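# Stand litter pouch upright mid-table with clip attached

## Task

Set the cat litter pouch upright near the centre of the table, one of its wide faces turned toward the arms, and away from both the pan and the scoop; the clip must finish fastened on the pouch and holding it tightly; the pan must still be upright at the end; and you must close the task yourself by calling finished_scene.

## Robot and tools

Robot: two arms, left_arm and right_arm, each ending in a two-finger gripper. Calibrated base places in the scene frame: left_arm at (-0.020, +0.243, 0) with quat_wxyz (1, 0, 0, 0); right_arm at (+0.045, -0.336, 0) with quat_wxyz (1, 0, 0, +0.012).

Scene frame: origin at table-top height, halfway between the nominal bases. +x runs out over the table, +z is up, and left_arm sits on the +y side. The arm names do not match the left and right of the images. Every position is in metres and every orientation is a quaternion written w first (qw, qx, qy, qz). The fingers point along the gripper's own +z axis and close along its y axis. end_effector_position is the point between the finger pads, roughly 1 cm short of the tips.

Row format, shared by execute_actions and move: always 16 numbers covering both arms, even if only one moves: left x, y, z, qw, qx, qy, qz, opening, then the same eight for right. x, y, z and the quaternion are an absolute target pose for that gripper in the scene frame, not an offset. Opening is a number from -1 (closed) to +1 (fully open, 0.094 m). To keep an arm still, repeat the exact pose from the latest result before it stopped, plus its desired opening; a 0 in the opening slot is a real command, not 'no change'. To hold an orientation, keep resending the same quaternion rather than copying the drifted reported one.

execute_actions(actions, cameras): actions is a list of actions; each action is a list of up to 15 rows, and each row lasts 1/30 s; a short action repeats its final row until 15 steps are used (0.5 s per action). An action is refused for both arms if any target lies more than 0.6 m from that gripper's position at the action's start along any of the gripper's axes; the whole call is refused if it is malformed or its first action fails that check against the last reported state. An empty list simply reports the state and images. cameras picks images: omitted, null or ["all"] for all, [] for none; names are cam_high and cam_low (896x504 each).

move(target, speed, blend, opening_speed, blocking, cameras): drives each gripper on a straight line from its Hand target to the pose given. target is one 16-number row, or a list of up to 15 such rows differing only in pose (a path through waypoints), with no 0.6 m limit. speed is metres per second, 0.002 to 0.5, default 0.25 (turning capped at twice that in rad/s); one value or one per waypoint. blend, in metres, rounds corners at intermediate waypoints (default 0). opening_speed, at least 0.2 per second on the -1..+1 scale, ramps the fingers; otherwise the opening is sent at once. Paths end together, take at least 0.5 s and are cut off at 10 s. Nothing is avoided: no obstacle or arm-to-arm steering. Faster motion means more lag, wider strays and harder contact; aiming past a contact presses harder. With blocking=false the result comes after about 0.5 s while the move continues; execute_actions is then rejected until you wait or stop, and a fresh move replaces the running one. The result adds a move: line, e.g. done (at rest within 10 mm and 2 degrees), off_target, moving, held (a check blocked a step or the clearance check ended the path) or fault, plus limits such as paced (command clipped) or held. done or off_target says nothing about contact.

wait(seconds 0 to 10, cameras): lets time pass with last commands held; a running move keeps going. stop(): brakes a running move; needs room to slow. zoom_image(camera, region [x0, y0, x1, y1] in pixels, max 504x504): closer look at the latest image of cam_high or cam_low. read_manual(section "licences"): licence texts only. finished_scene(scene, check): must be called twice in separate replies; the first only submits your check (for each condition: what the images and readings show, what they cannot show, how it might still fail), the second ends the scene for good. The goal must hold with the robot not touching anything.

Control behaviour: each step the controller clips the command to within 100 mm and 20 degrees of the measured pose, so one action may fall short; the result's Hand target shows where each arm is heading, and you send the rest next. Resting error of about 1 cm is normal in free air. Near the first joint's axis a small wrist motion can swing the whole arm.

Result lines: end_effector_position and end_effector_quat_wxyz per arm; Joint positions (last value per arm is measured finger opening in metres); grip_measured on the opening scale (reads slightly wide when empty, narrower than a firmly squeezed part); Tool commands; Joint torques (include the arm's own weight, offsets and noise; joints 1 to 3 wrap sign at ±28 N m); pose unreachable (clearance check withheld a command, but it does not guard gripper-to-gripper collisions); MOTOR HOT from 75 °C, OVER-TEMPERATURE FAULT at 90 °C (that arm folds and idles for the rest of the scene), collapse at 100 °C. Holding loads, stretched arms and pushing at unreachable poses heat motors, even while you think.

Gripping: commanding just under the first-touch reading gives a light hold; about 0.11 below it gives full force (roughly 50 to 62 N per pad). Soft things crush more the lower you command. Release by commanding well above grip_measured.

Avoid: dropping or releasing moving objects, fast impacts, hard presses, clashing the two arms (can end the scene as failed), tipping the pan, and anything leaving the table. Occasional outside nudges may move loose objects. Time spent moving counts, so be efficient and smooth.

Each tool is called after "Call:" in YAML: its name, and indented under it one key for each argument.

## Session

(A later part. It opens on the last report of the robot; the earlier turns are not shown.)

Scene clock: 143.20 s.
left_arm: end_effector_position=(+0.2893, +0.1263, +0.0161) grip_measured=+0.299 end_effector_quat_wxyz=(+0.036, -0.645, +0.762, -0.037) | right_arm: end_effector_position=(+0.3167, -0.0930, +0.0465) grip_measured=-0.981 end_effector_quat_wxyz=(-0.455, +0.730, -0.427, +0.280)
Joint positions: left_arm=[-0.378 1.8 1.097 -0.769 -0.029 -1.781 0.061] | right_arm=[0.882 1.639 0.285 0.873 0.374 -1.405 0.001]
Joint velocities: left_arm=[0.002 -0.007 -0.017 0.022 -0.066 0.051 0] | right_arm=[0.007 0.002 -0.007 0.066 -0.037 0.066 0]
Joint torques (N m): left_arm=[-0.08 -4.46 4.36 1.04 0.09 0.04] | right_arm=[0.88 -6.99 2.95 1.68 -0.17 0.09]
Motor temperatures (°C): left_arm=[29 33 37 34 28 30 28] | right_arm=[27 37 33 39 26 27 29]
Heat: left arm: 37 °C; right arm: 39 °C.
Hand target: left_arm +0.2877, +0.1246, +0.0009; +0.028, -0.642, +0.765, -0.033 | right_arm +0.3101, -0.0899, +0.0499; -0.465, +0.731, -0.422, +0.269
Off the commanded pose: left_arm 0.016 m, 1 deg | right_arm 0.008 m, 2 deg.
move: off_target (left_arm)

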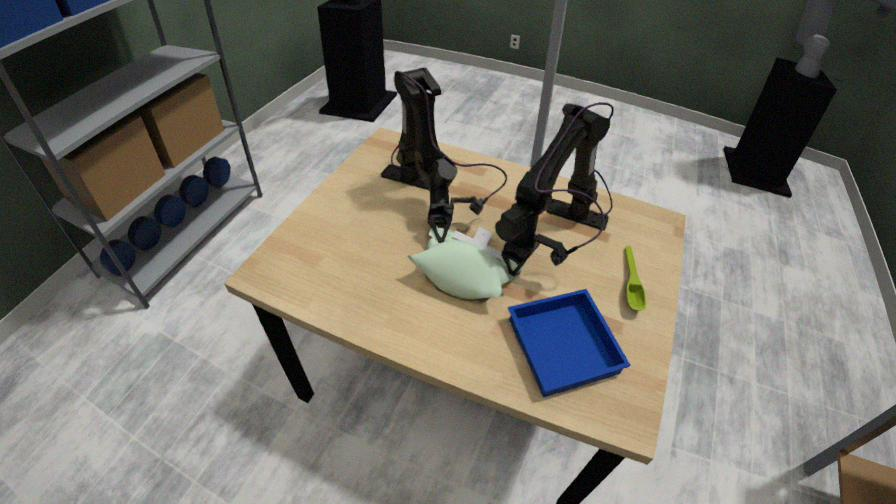

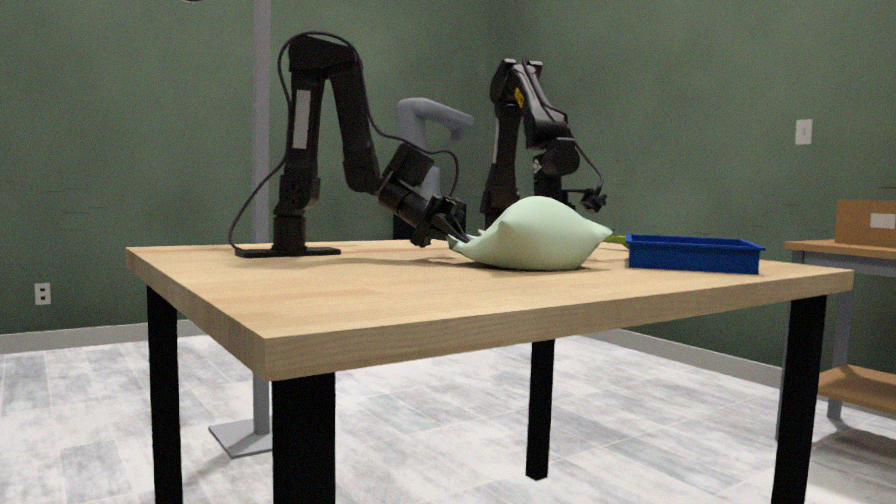

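Call:
move:
  target:
    - [0.289, 0.114, 0.030, 0.02804, -0.64218, 0.76532, -0.03342, 0.3, 0.310, -0.090, 0.050, 0.46532, -0.73040, 0.42170, -0.26865, -1.0]
    - [0.289, 0.114, -0.012, 0.02804, -0.64218, 0.76532, -0.03342, 0.3, 0.310, -0.090, 0.050, 0.46532, -0.73040, 0.42170, -0.26865, -1.0]
  speed: [0.06, 0.03]

Call:
zoom_image:
  camera: "cam_high"
  region: [490, 235, 560, 290]

Scene clock: 145.67 s.
left_arm: end_effector_position=(+0.2921, +0.1215, +0.0129) grip_measured=+0.299 end_effector_quat_wxyz=(+0.043, -0.648, +0.759, -0.037) | right_arm: end_effector_position=(+0.3167, -0.0929, +0.0465) grip_measured=-0.981 end_effector_quat_wxyz=(-0.455, +0.730, -0.427, +0.280)
Joint positions: left_arm=[-0.396 1.815 1.102 -0.752 -0.043 -1.807 0.061] | right_arm=[0.882 1.639 0.285 0.874 0.374 -1.405 0.001]
Joint velocities: left_arm=[-0.007 -0.012 0.007 0.022 0.007 0.007 0] | right_arm=[-0.007 0.002 0.037 -0.022 0.051 -0.022 -0.001]
Joint torques (N m): left_arm=[-0.9 -3.19 3.22 1.28 0.21 0.04] | right_arm=[1.03 -6.79 2.73 1.68 -0.1 0.06]
Motor temperatures (°C): left_arm=[29 33 37 34 28 30 28] | right_arm=[27 37 33 40 26 27 29]
Heat: left arm: 37 °C; right arm: 40 °C.
Hand target: left_arm +0.2868, +0.1154, -0.0104; +0.028, -0.643, +0.765, -0.032 | right_arm +0.3101, -0.0899, +0.0500; -0.465, +0.730, -0.422, +0.269
Off the commanded pose: left_arm 0.026 m, 2 deg | right_arm 0.008 m, 2 deg.
move: off_target (left_arm)

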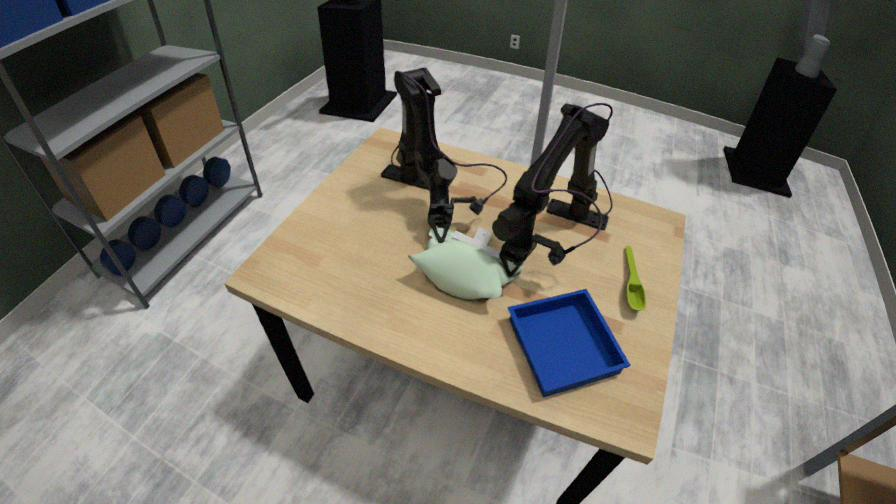

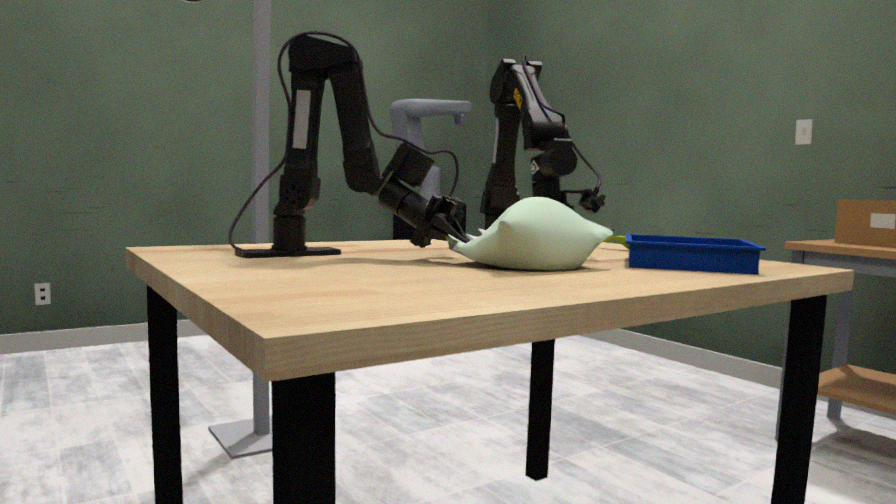

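Scaled by 7.200.

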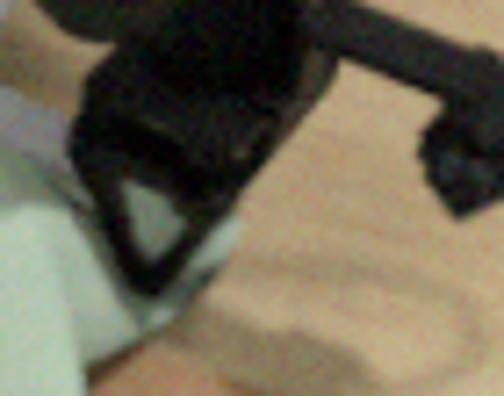

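Call:
move:
  target: [0.289, 0.114, -0.012, 0.02804, -0.64218, 0.76532, -0.03342, -0.4, 0.310, -0.090, 0.050, 0.46532, -0.73040, 0.42170, -0.26865, -1.0]
  speed: 0.03
  opening_speed: 0.4

Call:
zoom_image:
  camera: "cam_high"
  region: [490, 235, 560, 290]

Scene clock: 147.77 s.
left_arm: end_effector_position=(+0.3065, +0.1187, +0.0139) grip_measured=-0.399 end_effector_quat_wxyz=(+0.063, -0.648, +0.757, -0.059) | right_arm: end_effector_position=(+0.3167, -0.0929, +0.0465) grip_measured=-0.981 end_effector_quat_wxyz=(-0.455, +0.730, -0.427, +0.280)
Joint positions: left_arm=[-0.396 1.819 1.102 -0.692 -0.06 -1.807 0.028] | right_arm=[0.882 1.639 0.285 0.874 0.374 -1.405 0.001]
Joint velocities: left_arm=[-0.007 0.002 -0.007 -0.022 -0.037 -0.037 0] | right_arm=[0.002 0.007 -0.012 0.007 -0.007 -0.007 -0.001]
Joint torques (N m): left_arm=[-0.77 -3.63 3.81 0.81 0.41 0.02] | right_arm=[0.99 -6.93 2.67 1.72 -0.17 0.12]
Motor temperatures (°C): left_arm=[29 33 37 34 28 30 28] | right_arm=[27 37 33 40 26 27 29]
Heat: left arm: 37 °C; right arm: 40 °C.
Hand target: left_arm +0.2877, +0.1152, -0.0098; +0.028, -0.643, +0.765, -0.033 | right_arm +0.3101, -0.0899, +0.0499; -0.465, +0.730, -0.422, +0.269
Off the commanded pose: left_arm 0.032 m, 5 deg | right_arm 0.008 m, 2 deg.
move: off_target (left_arm)

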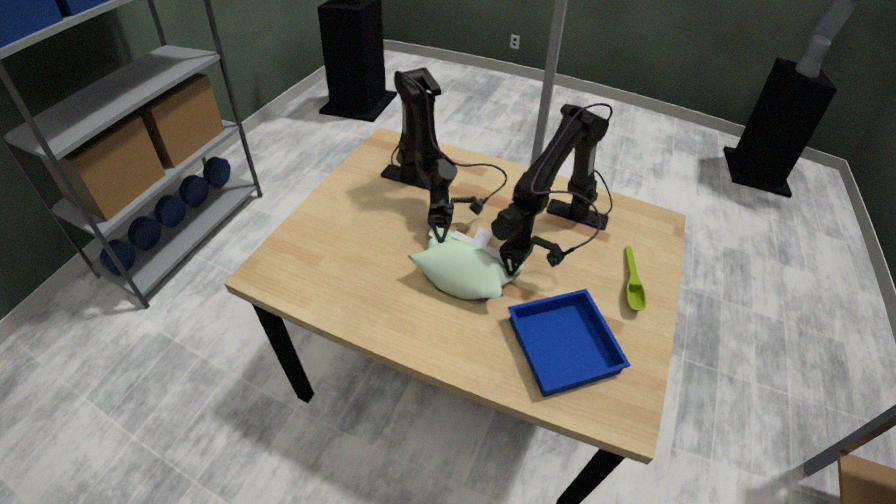

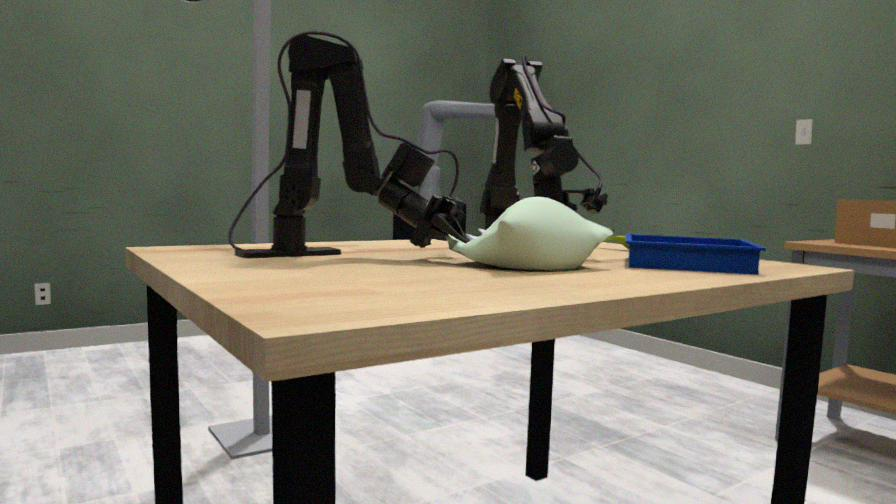

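Scaled by 7.200.

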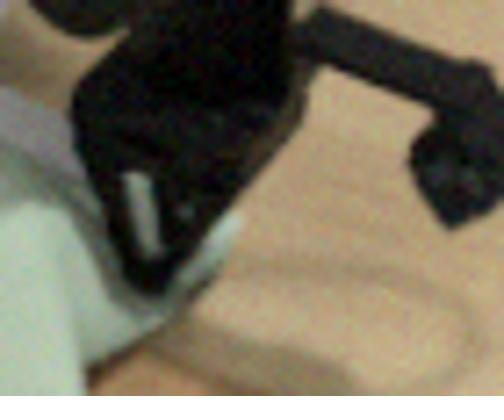

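Call:
move:
  target: [0.298, 0.114, -0.012, 0.02804, -0.64218, 0.76532, -0.03342, -1.0, 0.310, -0.090, 0.050, 0.46532, -0.73040, 0.42170, -0.26865, -1.0]
  speed: 0.03
  opening_speed: 0.35

Call:
zoom_image:
  camera: "cam_high"
  region: [490, 235, 560, 290]

Scene clock: 149.93 s.
left_arm: end_effector_position=(+0.3103, +0.1199, +0.0120) grip_measured=-0.990 end_effector_quat_wxyz=(+0.062, -0.647, +0.758, -0.053) | right_arm: end_effector_position=(+0.3169, -0.0926, +0.0476) grip_measured=-0.981 end_effector_quat_wxyz=(-0.456, +0.729, -0.427, +0.280)
Joint positions: left_arm=[-0.39 1.841 1.125 -0.703 -0.062 -1.799 0] | right_arm=[0.882 1.637 0.285 0.875 0.374 -1.405 0.001]
Joint velocities: left_arm=[-0.017 -0.007 -0.042 -0.066 -0.007 -0.007 -0.002] | right_arm=[-0.007 -0.002 0.002 -0.022 -0.022 -0.007 -0.001]
Joint torques (N m): left_arm=[-0.55 -3.37 4.86 0.74 0.41 0.11] | right_arm=[0.88 -6.52 2.82 1.73 -0.19 0.09]
Motor temperatures (°C): left_arm=[29 33 37 34 29 30 28] | right_arm=[27 37 33 40 26 27 29]
Heat: left arm: 37 °C; right arm: 40 °C.
Hand target: left_arm +0.2965, +0.1150, -0.0099; +0.029, -0.643, +0.764, -0.033 | right_arm +0.3101, -0.0899, +0.0500; -0.465, +0.730, -0.422, +0.269
Off the commanded pose: left_arm 0.028 m, 5 deg | right_arm 0.008 m, 2 deg.
move: off_target (left_arm)

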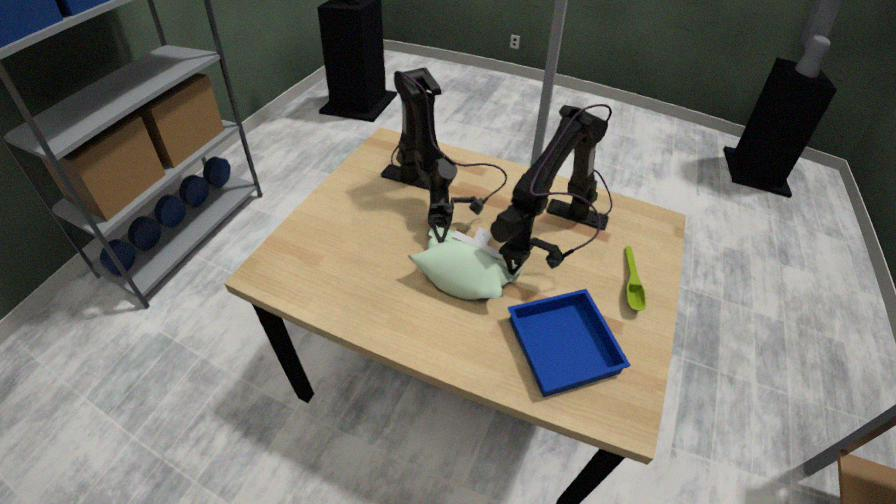

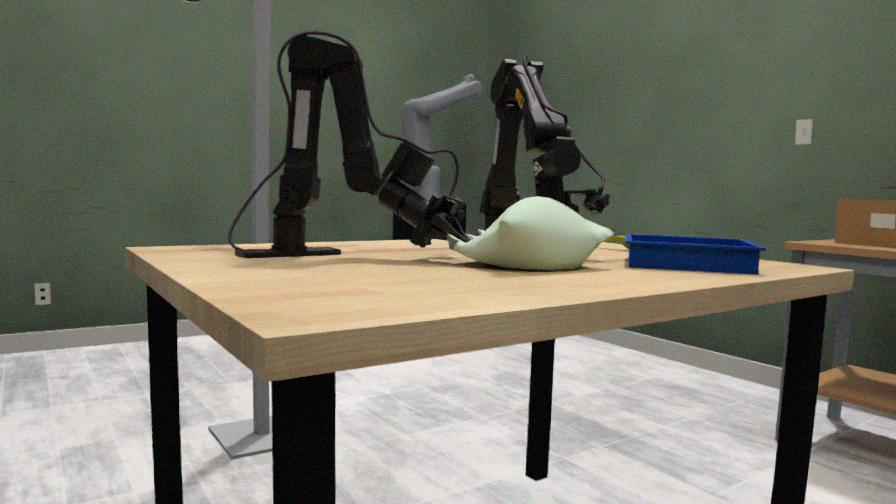

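Scaled by 7.200.

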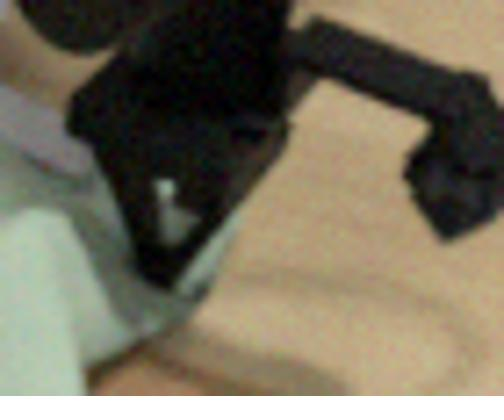

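Call:
move:
  target: [0.306, 0.117, 0.055, 0.02804, -0.64218, 0.76532, -0.03342, -1.0, 0.310, -0.090, 0.050, 0.46532, -0.73040, 0.42170, -0.26865, -1.0]
  speed: 0.06

Call:
zoom_image:
  camera: "cam_high"
  region: [490, 235, 560, 290]

Call:
zoom_image:
  camera: "cam_high"
  region: [400, 190, 580, 330]

Scene clock: 151.67 s.
left_arm: end_effector_position=(+0.3029, +0.1218, +0.0428) grip_measured=-0.992 end_effector_quat_wxyz=(+0.034, -0.643, +0.765, -0.018) | right_arm: end_effector_position=(+0.3173, -0.0934, +0.0477) grip_measured=-0.981 end_effector_quat_wxyz=(-0.455, +0.728, -0.428, +0.282)
Joint positions: left_arm=[-0.383 1.841 1.268 -0.935 -0.043 -1.781 0] | right_arm=[0.882 1.637 0.285 0.875 0.379 -1.405 0.001]
Joint velocities: left_arm=[0.022 0.002 0.012 -0.081 0.022 -0.022 0] | right_arm=[0.012 -0.012 0.007 0.066 -0.037 0.007 0]
Joint torques (N m): left_arm=[0.38 -9.11 8.53 0.32 0.24 0.06] | right_arm=[0.98 -6.69 2.61 1.68 -0.2 0.03]
Motor temperatures (°C): left_arm=[29 33 37 34 29 30 28] | right_arm=[27 37 33 40 26 27 29]
Heat: left arm: 37 °C; right arm: 40 °C.
Hand target: left_arm +0.3063, +0.1169, +0.0553; +0.029, -0.643, +0.765, -0.033 | right_arm +0.3101, -0.0899, +0.0499; -0.465, +0.730, -0.422, +0.269
Off the commanded pose: left_arm 0.013 m, 2 deg | right_arm 0.008 m, 2 deg.
move: off_target (left_arm)

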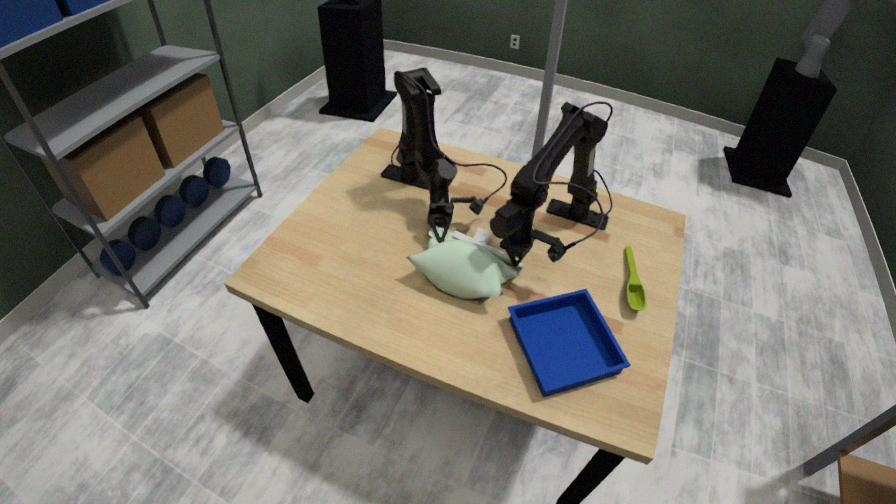

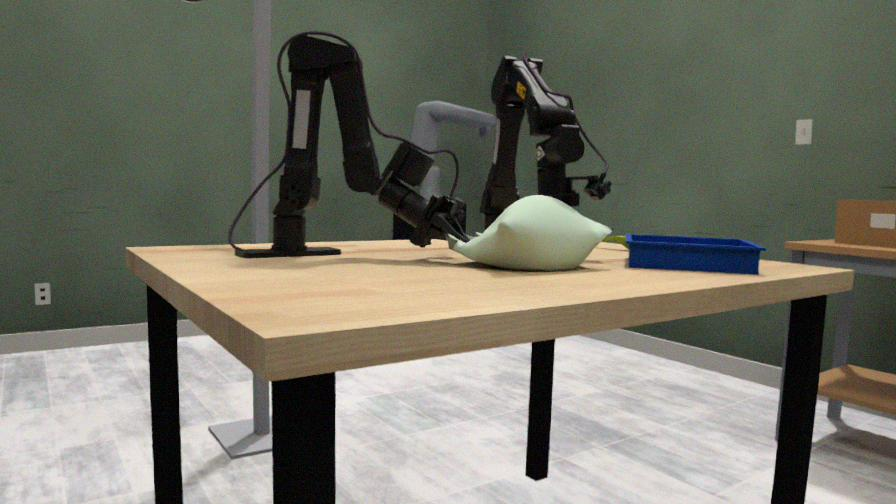

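Scaled by 7.200.

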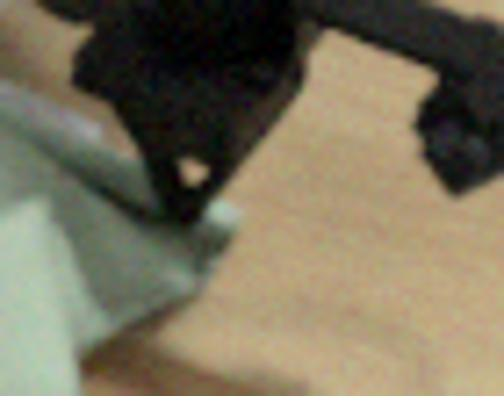

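Scaled by 2.800.

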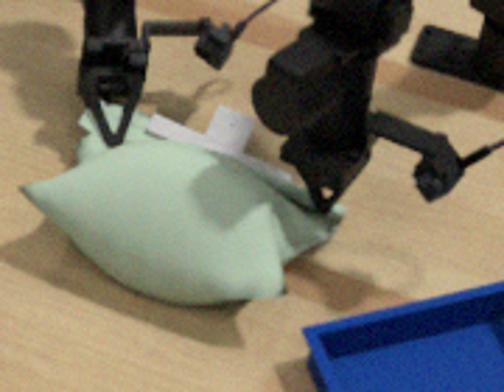

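Call:
zoom_image:
  camera: "cam_high"
  region: [485, 235, 541, 275]

Scaled by 9.000.

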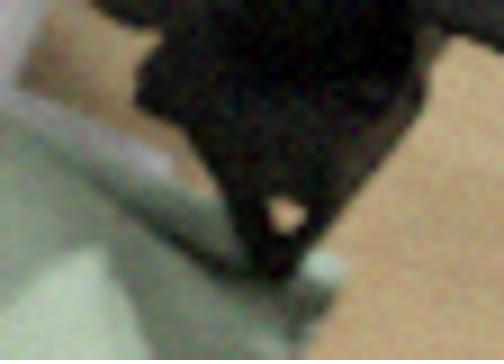

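Call:
move:
  target: [0.304, 0.117, 0.105, 0.02804, -0.64218, 0.76532, -0.03342, -1.0, 0.308, -0.090, 0.085, 0.46532, -0.73040, 0.42170, -0.26865, -1.0]
  speed: 0.08

Call:
zoom_image:
  camera: "cam_high"
  region: [400, 190, 580, 330]

Call:
zoom_image:
  camera: "cam_low"
  region: [400, 130, 660, 290]

Scene clock: 153.33 s.
left_arm: end_effector_position=(+0.2997, +0.1176, +0.0831) grip_measured=-0.992 end_effector_quat_wxyz=(+0.016, -0.642, +0.766, -0.012) | right_arm: end_effector_position=(+0.3078, -0.1007, +0.0716) grip_measured=-0.981 end_effector_quat_wxyz=(-0.446, +0.737, -0.427, +0.276)
Joint positions: left_arm=[-0.384 1.822 1.41 -1.123 -0.016 -1.779 0] | right_arm=[0.888 1.411 0.298 0.609 0.373 -1.401 0.001]
Joint velocities: left_arm=[-0.012 -0.017 -0.002 -0.007 -0.022 -0.081 0] | right_arm=[-0.002 0.007 -0.002 -0.037 -0.007 -0.022 0]
Joint torques (N m): left_arm=[0.21 -10.92 9.17 0.26 -0.04 0.04] | right_arm=[1.14 -5.96 7.23 1.49 -0.07 0.06]
Motor temperatures (°C): left_arm=[29 34 37 34 29 30 28] | right_arm=[27 37 33 40 26 27 29]
Heat: left arm: 37 °C; right arm: 40 °C.
Hand target: left_arm +0.3042, +0.1168, +0.1045; +0.028, -0.642, +0.765, -0.034 | right_arm +0.3076, -0.0902, +0.0858; -0.466, +0.730, -0.422, +0.269
Off the commanded pose: left_arm 0.022 m, 3 deg | right_arm 0.017 m, 3 deg.
move: off_target (left_arm, right_arm)

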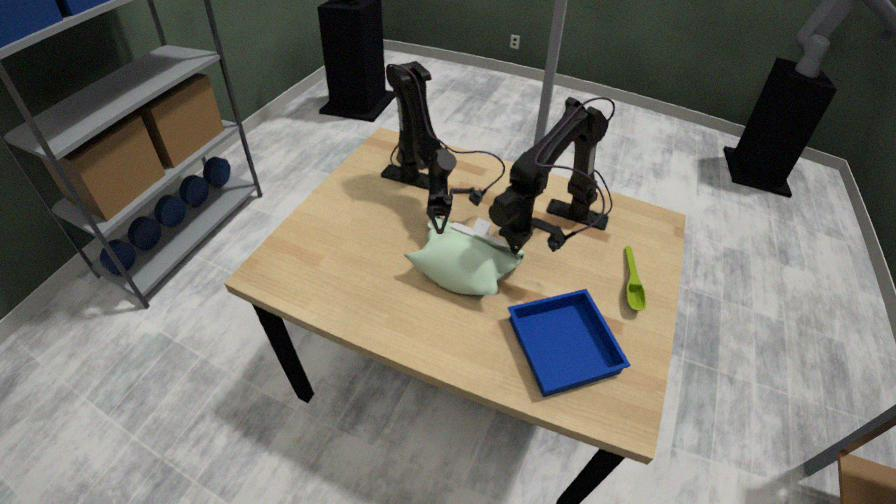

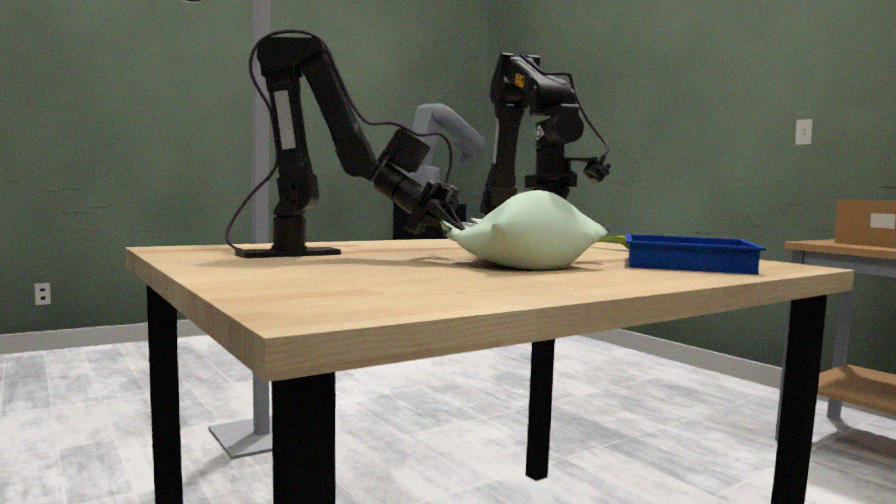

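Scaled by 2.800.

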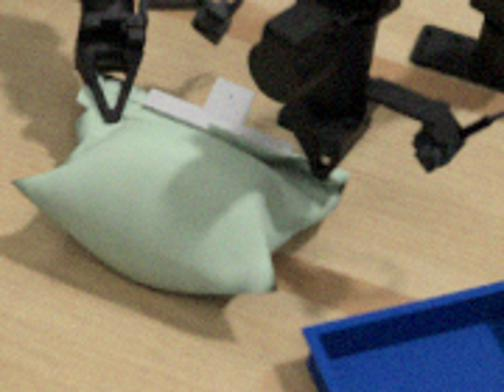

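Scaled by 1.938.

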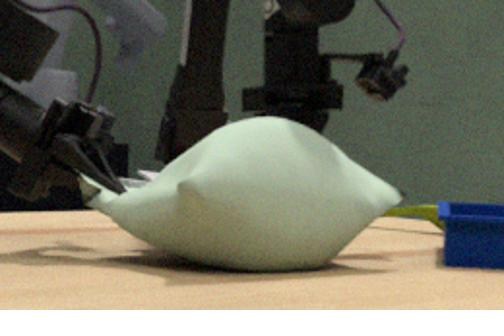

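Call:
zoom_image:
  camera: "cam_high"
  region: [470, 215, 540, 275]

Call:
zoom_image:
  camera: "cam_high"
  region: [415, 205, 485, 265]

Scaled by 7.200.

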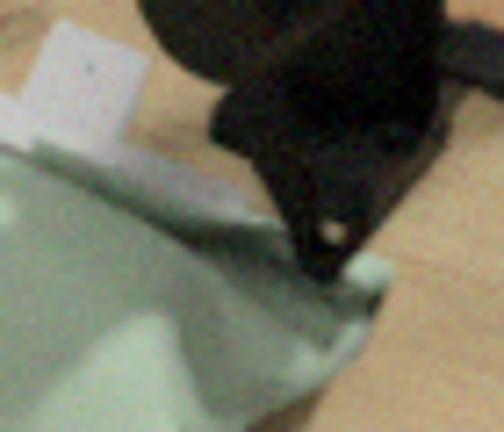

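Scaled by 7.200.

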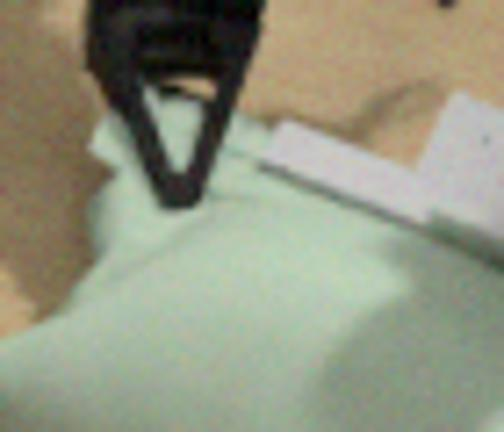

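Call:
zoom_image:
  camera: "cam_high"
  region: [494, 228, 536, 270]

Scaled by 12.000.

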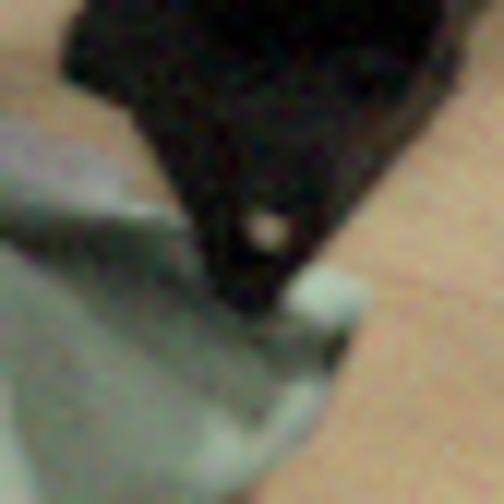

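Call:
move:
  target: [0.300, 0.115, 0.155, 0.0200, -0.6650, 0.7460, -0.0230, -1.0, 0.303, -0.093, 0.150, 0.39427, -0.74446, 0.52143, -0.13602, -1.0]
  speed: 0.08

Call:
zoom_image:
  camera: "cam_high"
  region: [400, 190, 580, 330]

Call:
zoom_image:
  camera: "cam_low"
  region: [400, 110, 660, 290]

Call:
zoom_image:
  camera: "cam_high"
  region: [480, 205, 540, 265]

Scene clock: 158.60 s.
left_arm: end_effector_position=(+0.2988, +0.1168, +0.1377) grip_measured=-0.992 end_effector_quat_wxyz=(+0.011, -0.663, +0.748, -0.006) | right_arm: end_effector_position=(+0.3008, -0.1019, +0.1257) grip_measured=-0.981 end_effector_quat_wxyz=(-0.364, +0.753, -0.528, +0.146)
Joint positions: left_arm=[-0.386 1.822 1.628 -1.357 -0.014 -1.836 0] | right_arm=[0.806 1.214 0.703 -0.27 0.181 -1.164 0.001]
Joint velocities: left_arm=[-0.007 -0.012 0.012 0.022 0.022 0.051 0.001] | right_arm=[0.007 0.002 0.007 -0.051 -0.066 -0.022 0]
Joint torques (N m): left_arm=[-0.39 -9.58 9.36 0.31 -0.05 -0.11] | right_arm=[-0.25 -6.04 10.17 1.33 -0.26 0.01]
Motor temperatures (°C): left_arm=[29 35 39 33 28 30 28] | right_arm=[27 37 34 40 26 27 29]
Heat: left arm: 39 °C; right arm: 40 °C.
Hand target: left_arm +0.3005, +0.1149, +0.1546; +0.020, -0.665, +0.746, -0.023 | right_arm +0.3028, -0.0940, +0.1504; -0.394, +0.744, -0.522, +0.136
Off the commanded pose: left_arm 0.017 m, 2 deg | right_arm 0.026 m, 4 deg.
move: off_target (left_arm, right_arm)

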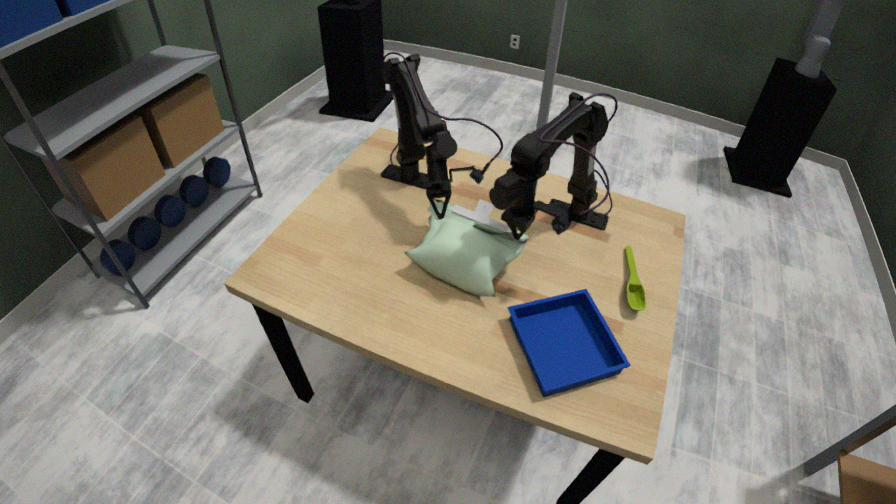

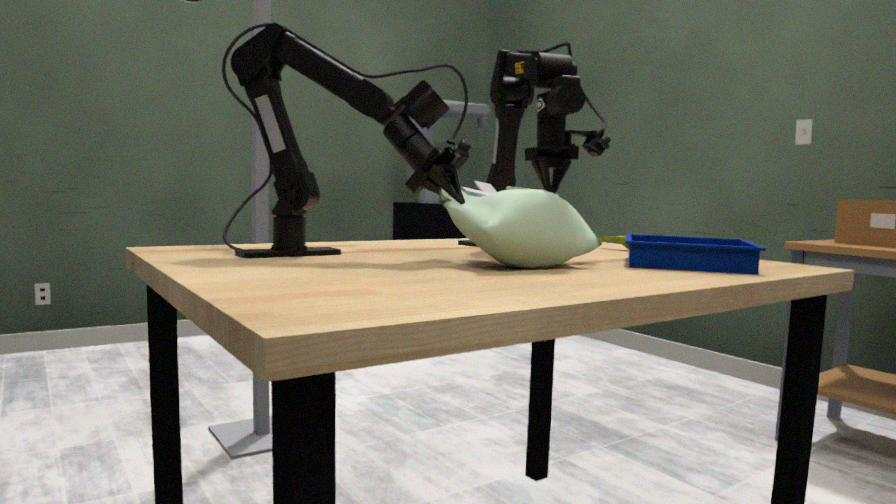

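Scaled by 2.800.

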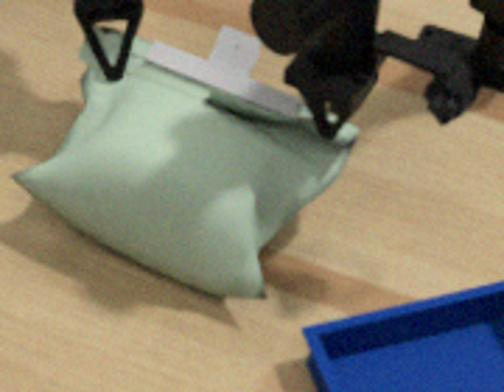

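Scaled by 1.938.

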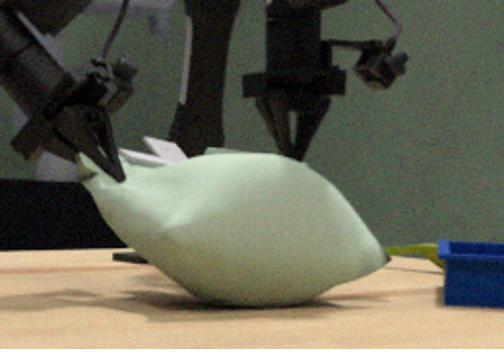

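Scaled by 8.400.

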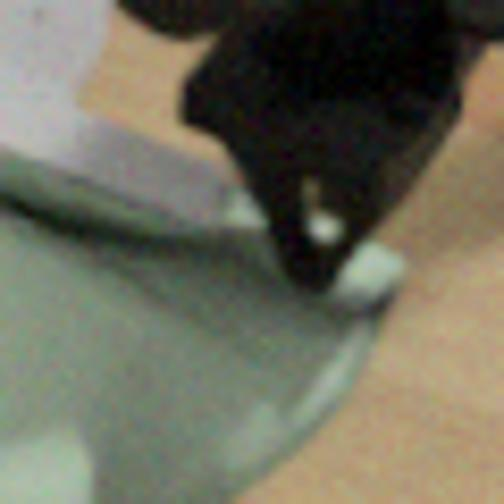

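Call:
move:
  target: [0.292, 0.115, 0.206, 0.0130, -0.6830, 0.7290, -0.0160, -1.0, 0.299, -0.094, 0.209, 0.33954, -0.74024, 0.57856, -0.04486, -1.0]
  speed: 0.08

Call:
zoom_image:
  camera: "cam_high"
  region: [400, 170, 580, 310]

Call:
zoom_image:
  camera: "cam_low"
  region: [400, 110, 660, 290]

Call:
zoom_image:
  camera: "cam_high"
  region: [480, 190, 540, 250]

Scene clock: 160.93 s.
left_arm: end_effector_position=(+0.2901, +0.1124, +0.1932) grip_measured=-0.992 end_effector_quat_wxyz=(-0.004, +0.679, -0.734, +0.015) | right_arm: end_effector_position=(+0.2867, -0.1078, +0.1758) grip_measured=-0.981 end_effector_quat_wxyz=(-0.288, +0.753, -0.589, +0.046)
Joint positions: left_arm=[-0.398 1.822 1.851 -1.57 0.005 -1.891 0] | right_arm=[0.732 1.269 1.074 -0.783 0.005 -1.06 0.001]
Joint velocities: left_arm=[-0.002 -0.012 -0.002 -0.066 0.022 -0.037 0] | right_arm=[-0.027 0.007 0.002 -0.081 -0.037 0.007 0]
Joint torques (N m): left_arm=[-0.02 -8.51 9.02 0.33 -0.17 -0.11] | right_arm=[-0.87 -4.98 11.64 1.47 -0.27 -0.04]
Motor temperatures (°C): left_arm=[29 35 39 33 28 30 28] | right_arm=[27 37 35 40 26 27 30]
Heat: left arm: 39 °C; right arm: 40 °C.
Hand target: left_arm +0.2924, +0.1149, +0.2054; -0.017, +0.683, -0.730, +0.025 | right_arm +0.2973, -0.0962, +0.2096; -0.340, +0.740, -0.578, +0.046
Off the commanded pose: left_arm 0.013 m, 1 deg | right_arm 0.038 m, 6 deg.
joint sent to its limit (left arm) — joint 4 (wrist pitch), lower limit. The joint targets still meet the commanded pose.
move: off_target (left_arm, right_arm)

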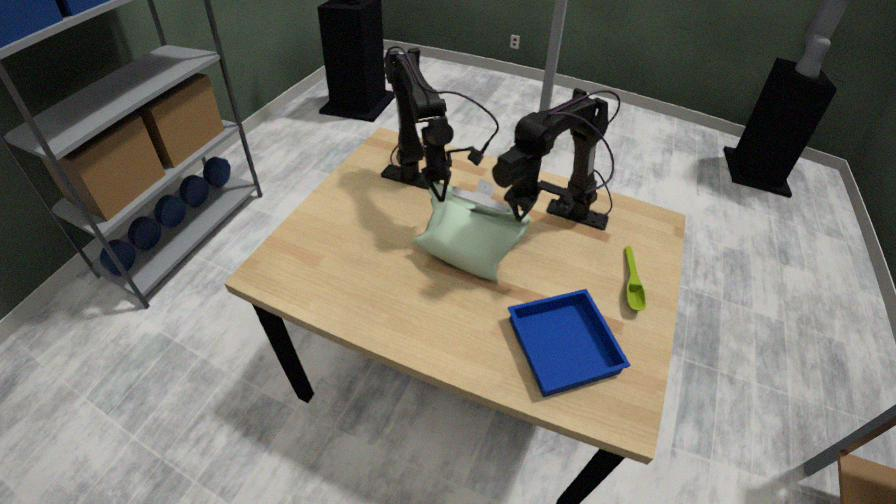

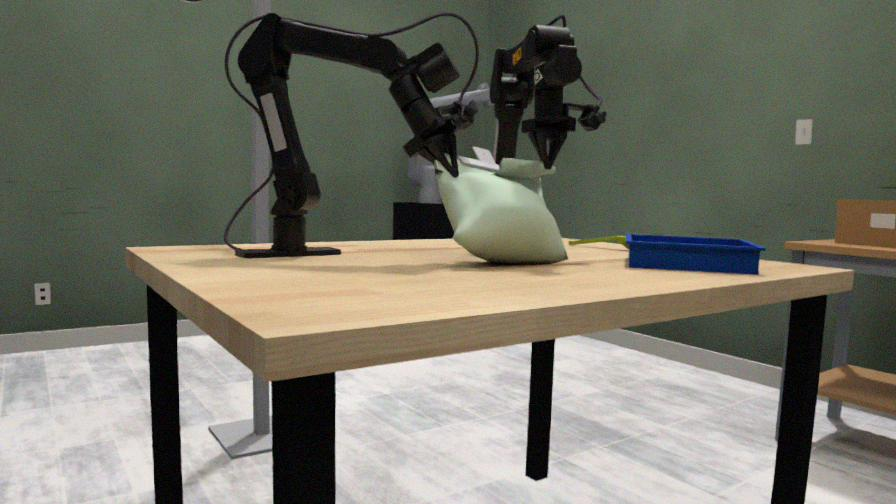

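Scaled by 2.800.

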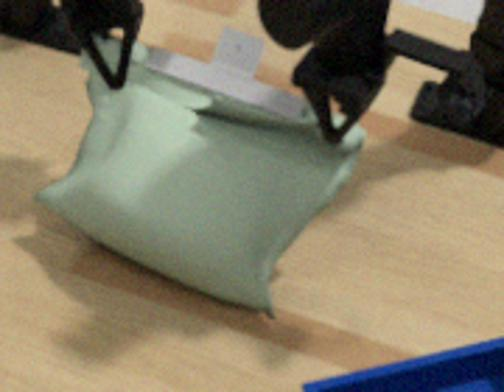

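Scaled by 1.938.

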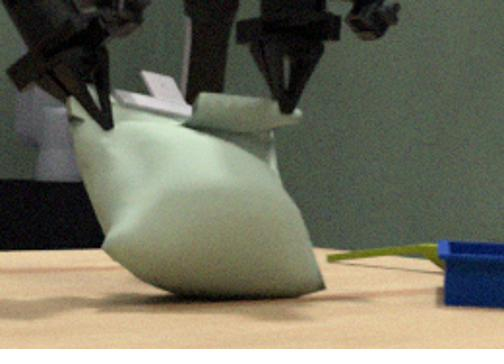

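Scaled by 8.400.

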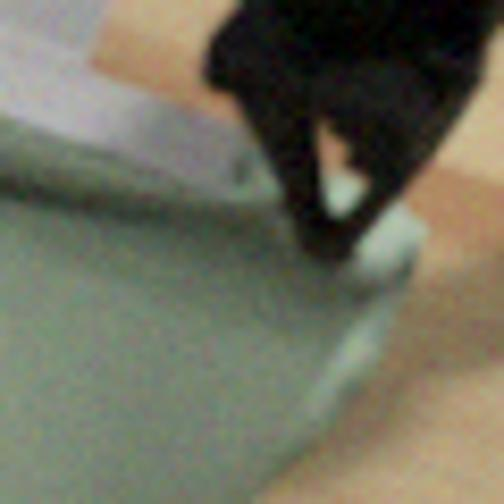

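Call:
move:
  target: [0.268, 0.109, 0.211, 0.03701, -0.70614, 0.70614, -0.03701, -1.0, 0.278, -0.100, 0.222, 0.26426, -0.71974, 0.63797, 0.06985, -1.0]
  speed: 0.08

Call:
zoom_image:
  camera: "cam_high"
  region: [400, 160, 580, 300]

Call:
zoom_image:
  camera: "cam_low"
  region: [400, 110, 660, 290]

Scene clock: 164.57 s.
left_arm: end_effector_position=(+0.2688, +0.1031, +0.2009) grip_measured=-0.992 end_effector_quat_wxyz=(-0.017, +0.703, -0.711, +0.025) | right_arm: end_effector_position=(+0.2680, -0.1181, +0.1893) grip_measured=-0.981 end_effector_quat_wxyz=(-0.206, +0.727, -0.653, -0.052)
Joint positions: left_arm=[-0.463 1.738 1.778 -1.553 -0.017 -2.021 0] | right_arm=[0.65 1.366 1.281 -1.09 -0.168 -0.97 0.001]
Joint velocities: left_arm=[-0.007 0.012 0.012 -0.007 -0.007 -0.095 -0.001] | right_arm=[-0.017 -0.022 0.002 -0.007 0.007 -0.037 0]
Joint torques (N m): left_arm=[-0.1 -9.78 5.37 0.57 -0.38 -0.12] | right_arm=[-0.85 -5.76 11.75 1.14 -0.71 -0.02]
Motor temperatures (°C): left_arm=[28 36 39 33 28 30 28] | right_arm=[27 37 37 40 26 27 30]
Heat: left arm: 39 °C; right arm: 40 °C.
Hand target: left_arm +0.2681, +0.1093, +0.2106; -0.037, +0.706, -0.706, +0.036 | right_arm +0.2767, -0.1026, +0.2228; -0.265, +0.721, -0.637, -0.068
Off the commanded pose: left_arm 0.012 m, 3 deg | right_arm 0.039 m, 7 deg.
move: off_target (left_arm, right_arm)

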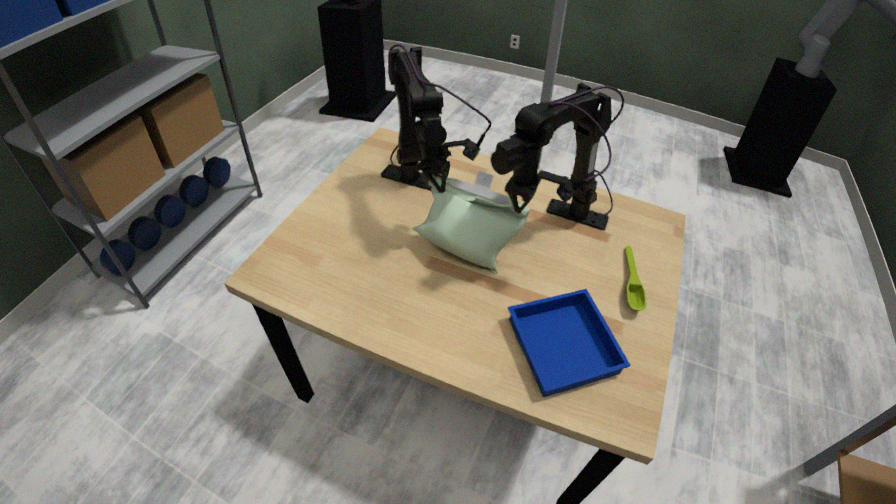

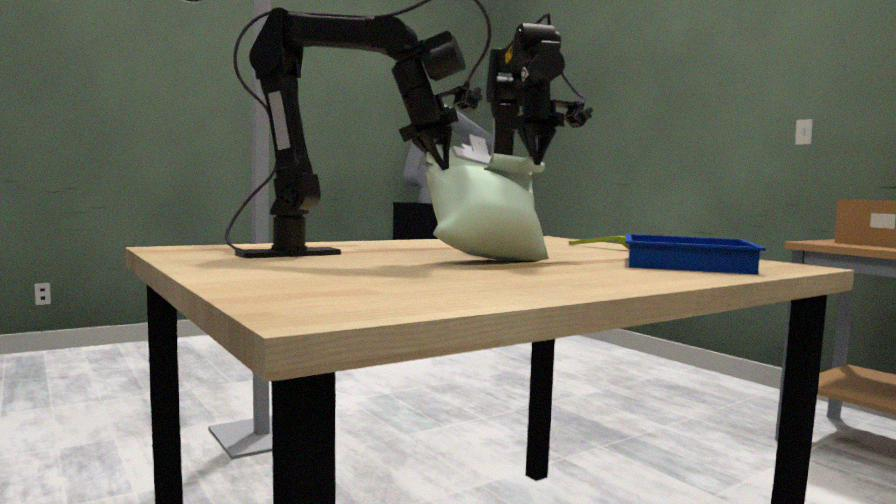

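Scaled by 2.800.

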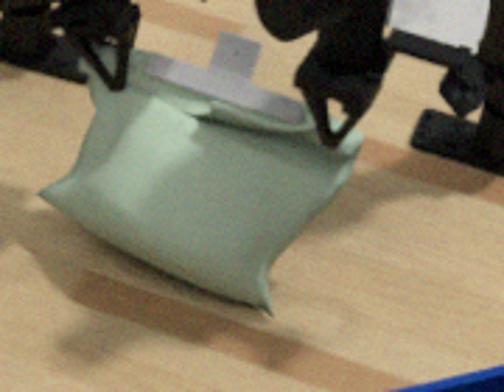

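Scaled by 1.938.

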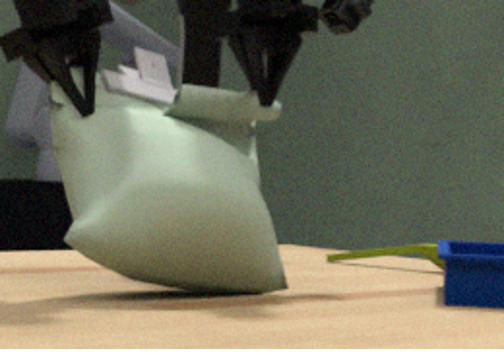

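Call:
move:
  target: [0.252, 0.109, 0.219, 0.04600, -0.70560, 0.70560, -0.04600, -1.0, 0.266, -0.103, 0.232, 0.1830, -0.6830, 0.6830, 0.1830, -1.0]
  speed: 0.08

Call:
zoom_image:
  camera: "cam_high"
  region: [400, 160, 580, 300]

Call:
zoom_image:
  camera: "cam_low"
  region: [400, 110, 660, 290]

Scene clock: 167.67 s.
left_arm: end_effector_position=(+0.2556, +0.1000, +0.2109) grip_measured=-0.992 end_effector_quat_wxyz=(-0.026, +0.703, -0.710, +0.043) | right_arm: end_effector_position=(+0.2608, -0.1212, +0.2008) grip_measured=-0.981 end_effector_quat_wxyz=(-0.129, +0.688, -0.698, -0.149)
Joint positions: left_arm=[-0.496 1.668 1.737 -1.542 -0.025 -2.055 0] | right_arm=[0.557 1.508 1.475 -1.334 -0.342 -0.94 0.001]
Joint velocities: left_arm=[0.012 -0.012 -0.022 0.037 0.081 -0.022 0] | right_arm=[-0.017 -0.002 -0.007 0.022 0.022 0.007 0.002]
Joint torques (N m): left_arm=[-0.05 -8.94 5.11 0.51 -0.47 -0.05] | right_arm=[-1.32 -6.83 11.55 0.65 -1.27 -0.01]
Motor temperatures (°C): left_arm=[28 37 38 33 29 30 28] | right_arm=[27 37 38 39 26 27 30]
Heat: left arm: 38 °C; right arm: 39 °C.
Hand target: left_arm +0.2522, +0.1090, +0.2187; -0.046, +0.705, -0.706, +0.046 | right_arm +0.2652, -0.1057, +0.2323; -0.183, +0.684, -0.682, -0.180
Off the commanded pose: left_arm 0.013 m, 2 deg | right_arm 0.037 m, 8 deg.
move: off_target (left_arm, right_arm)

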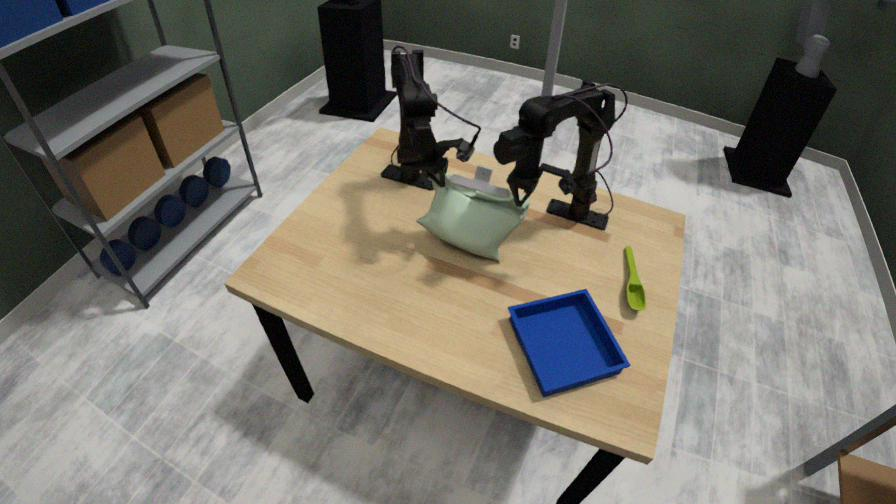

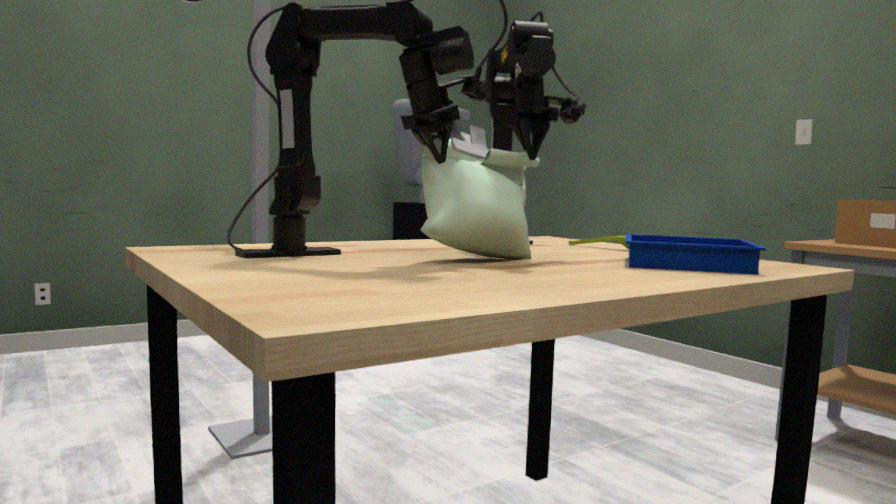

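Scaled by 2.800.

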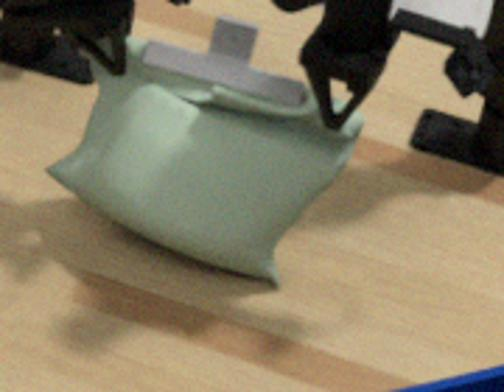

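Scaled by 1.938.

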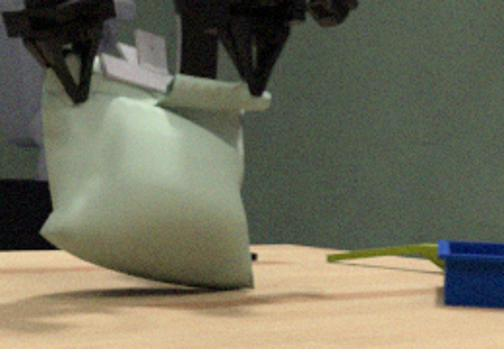

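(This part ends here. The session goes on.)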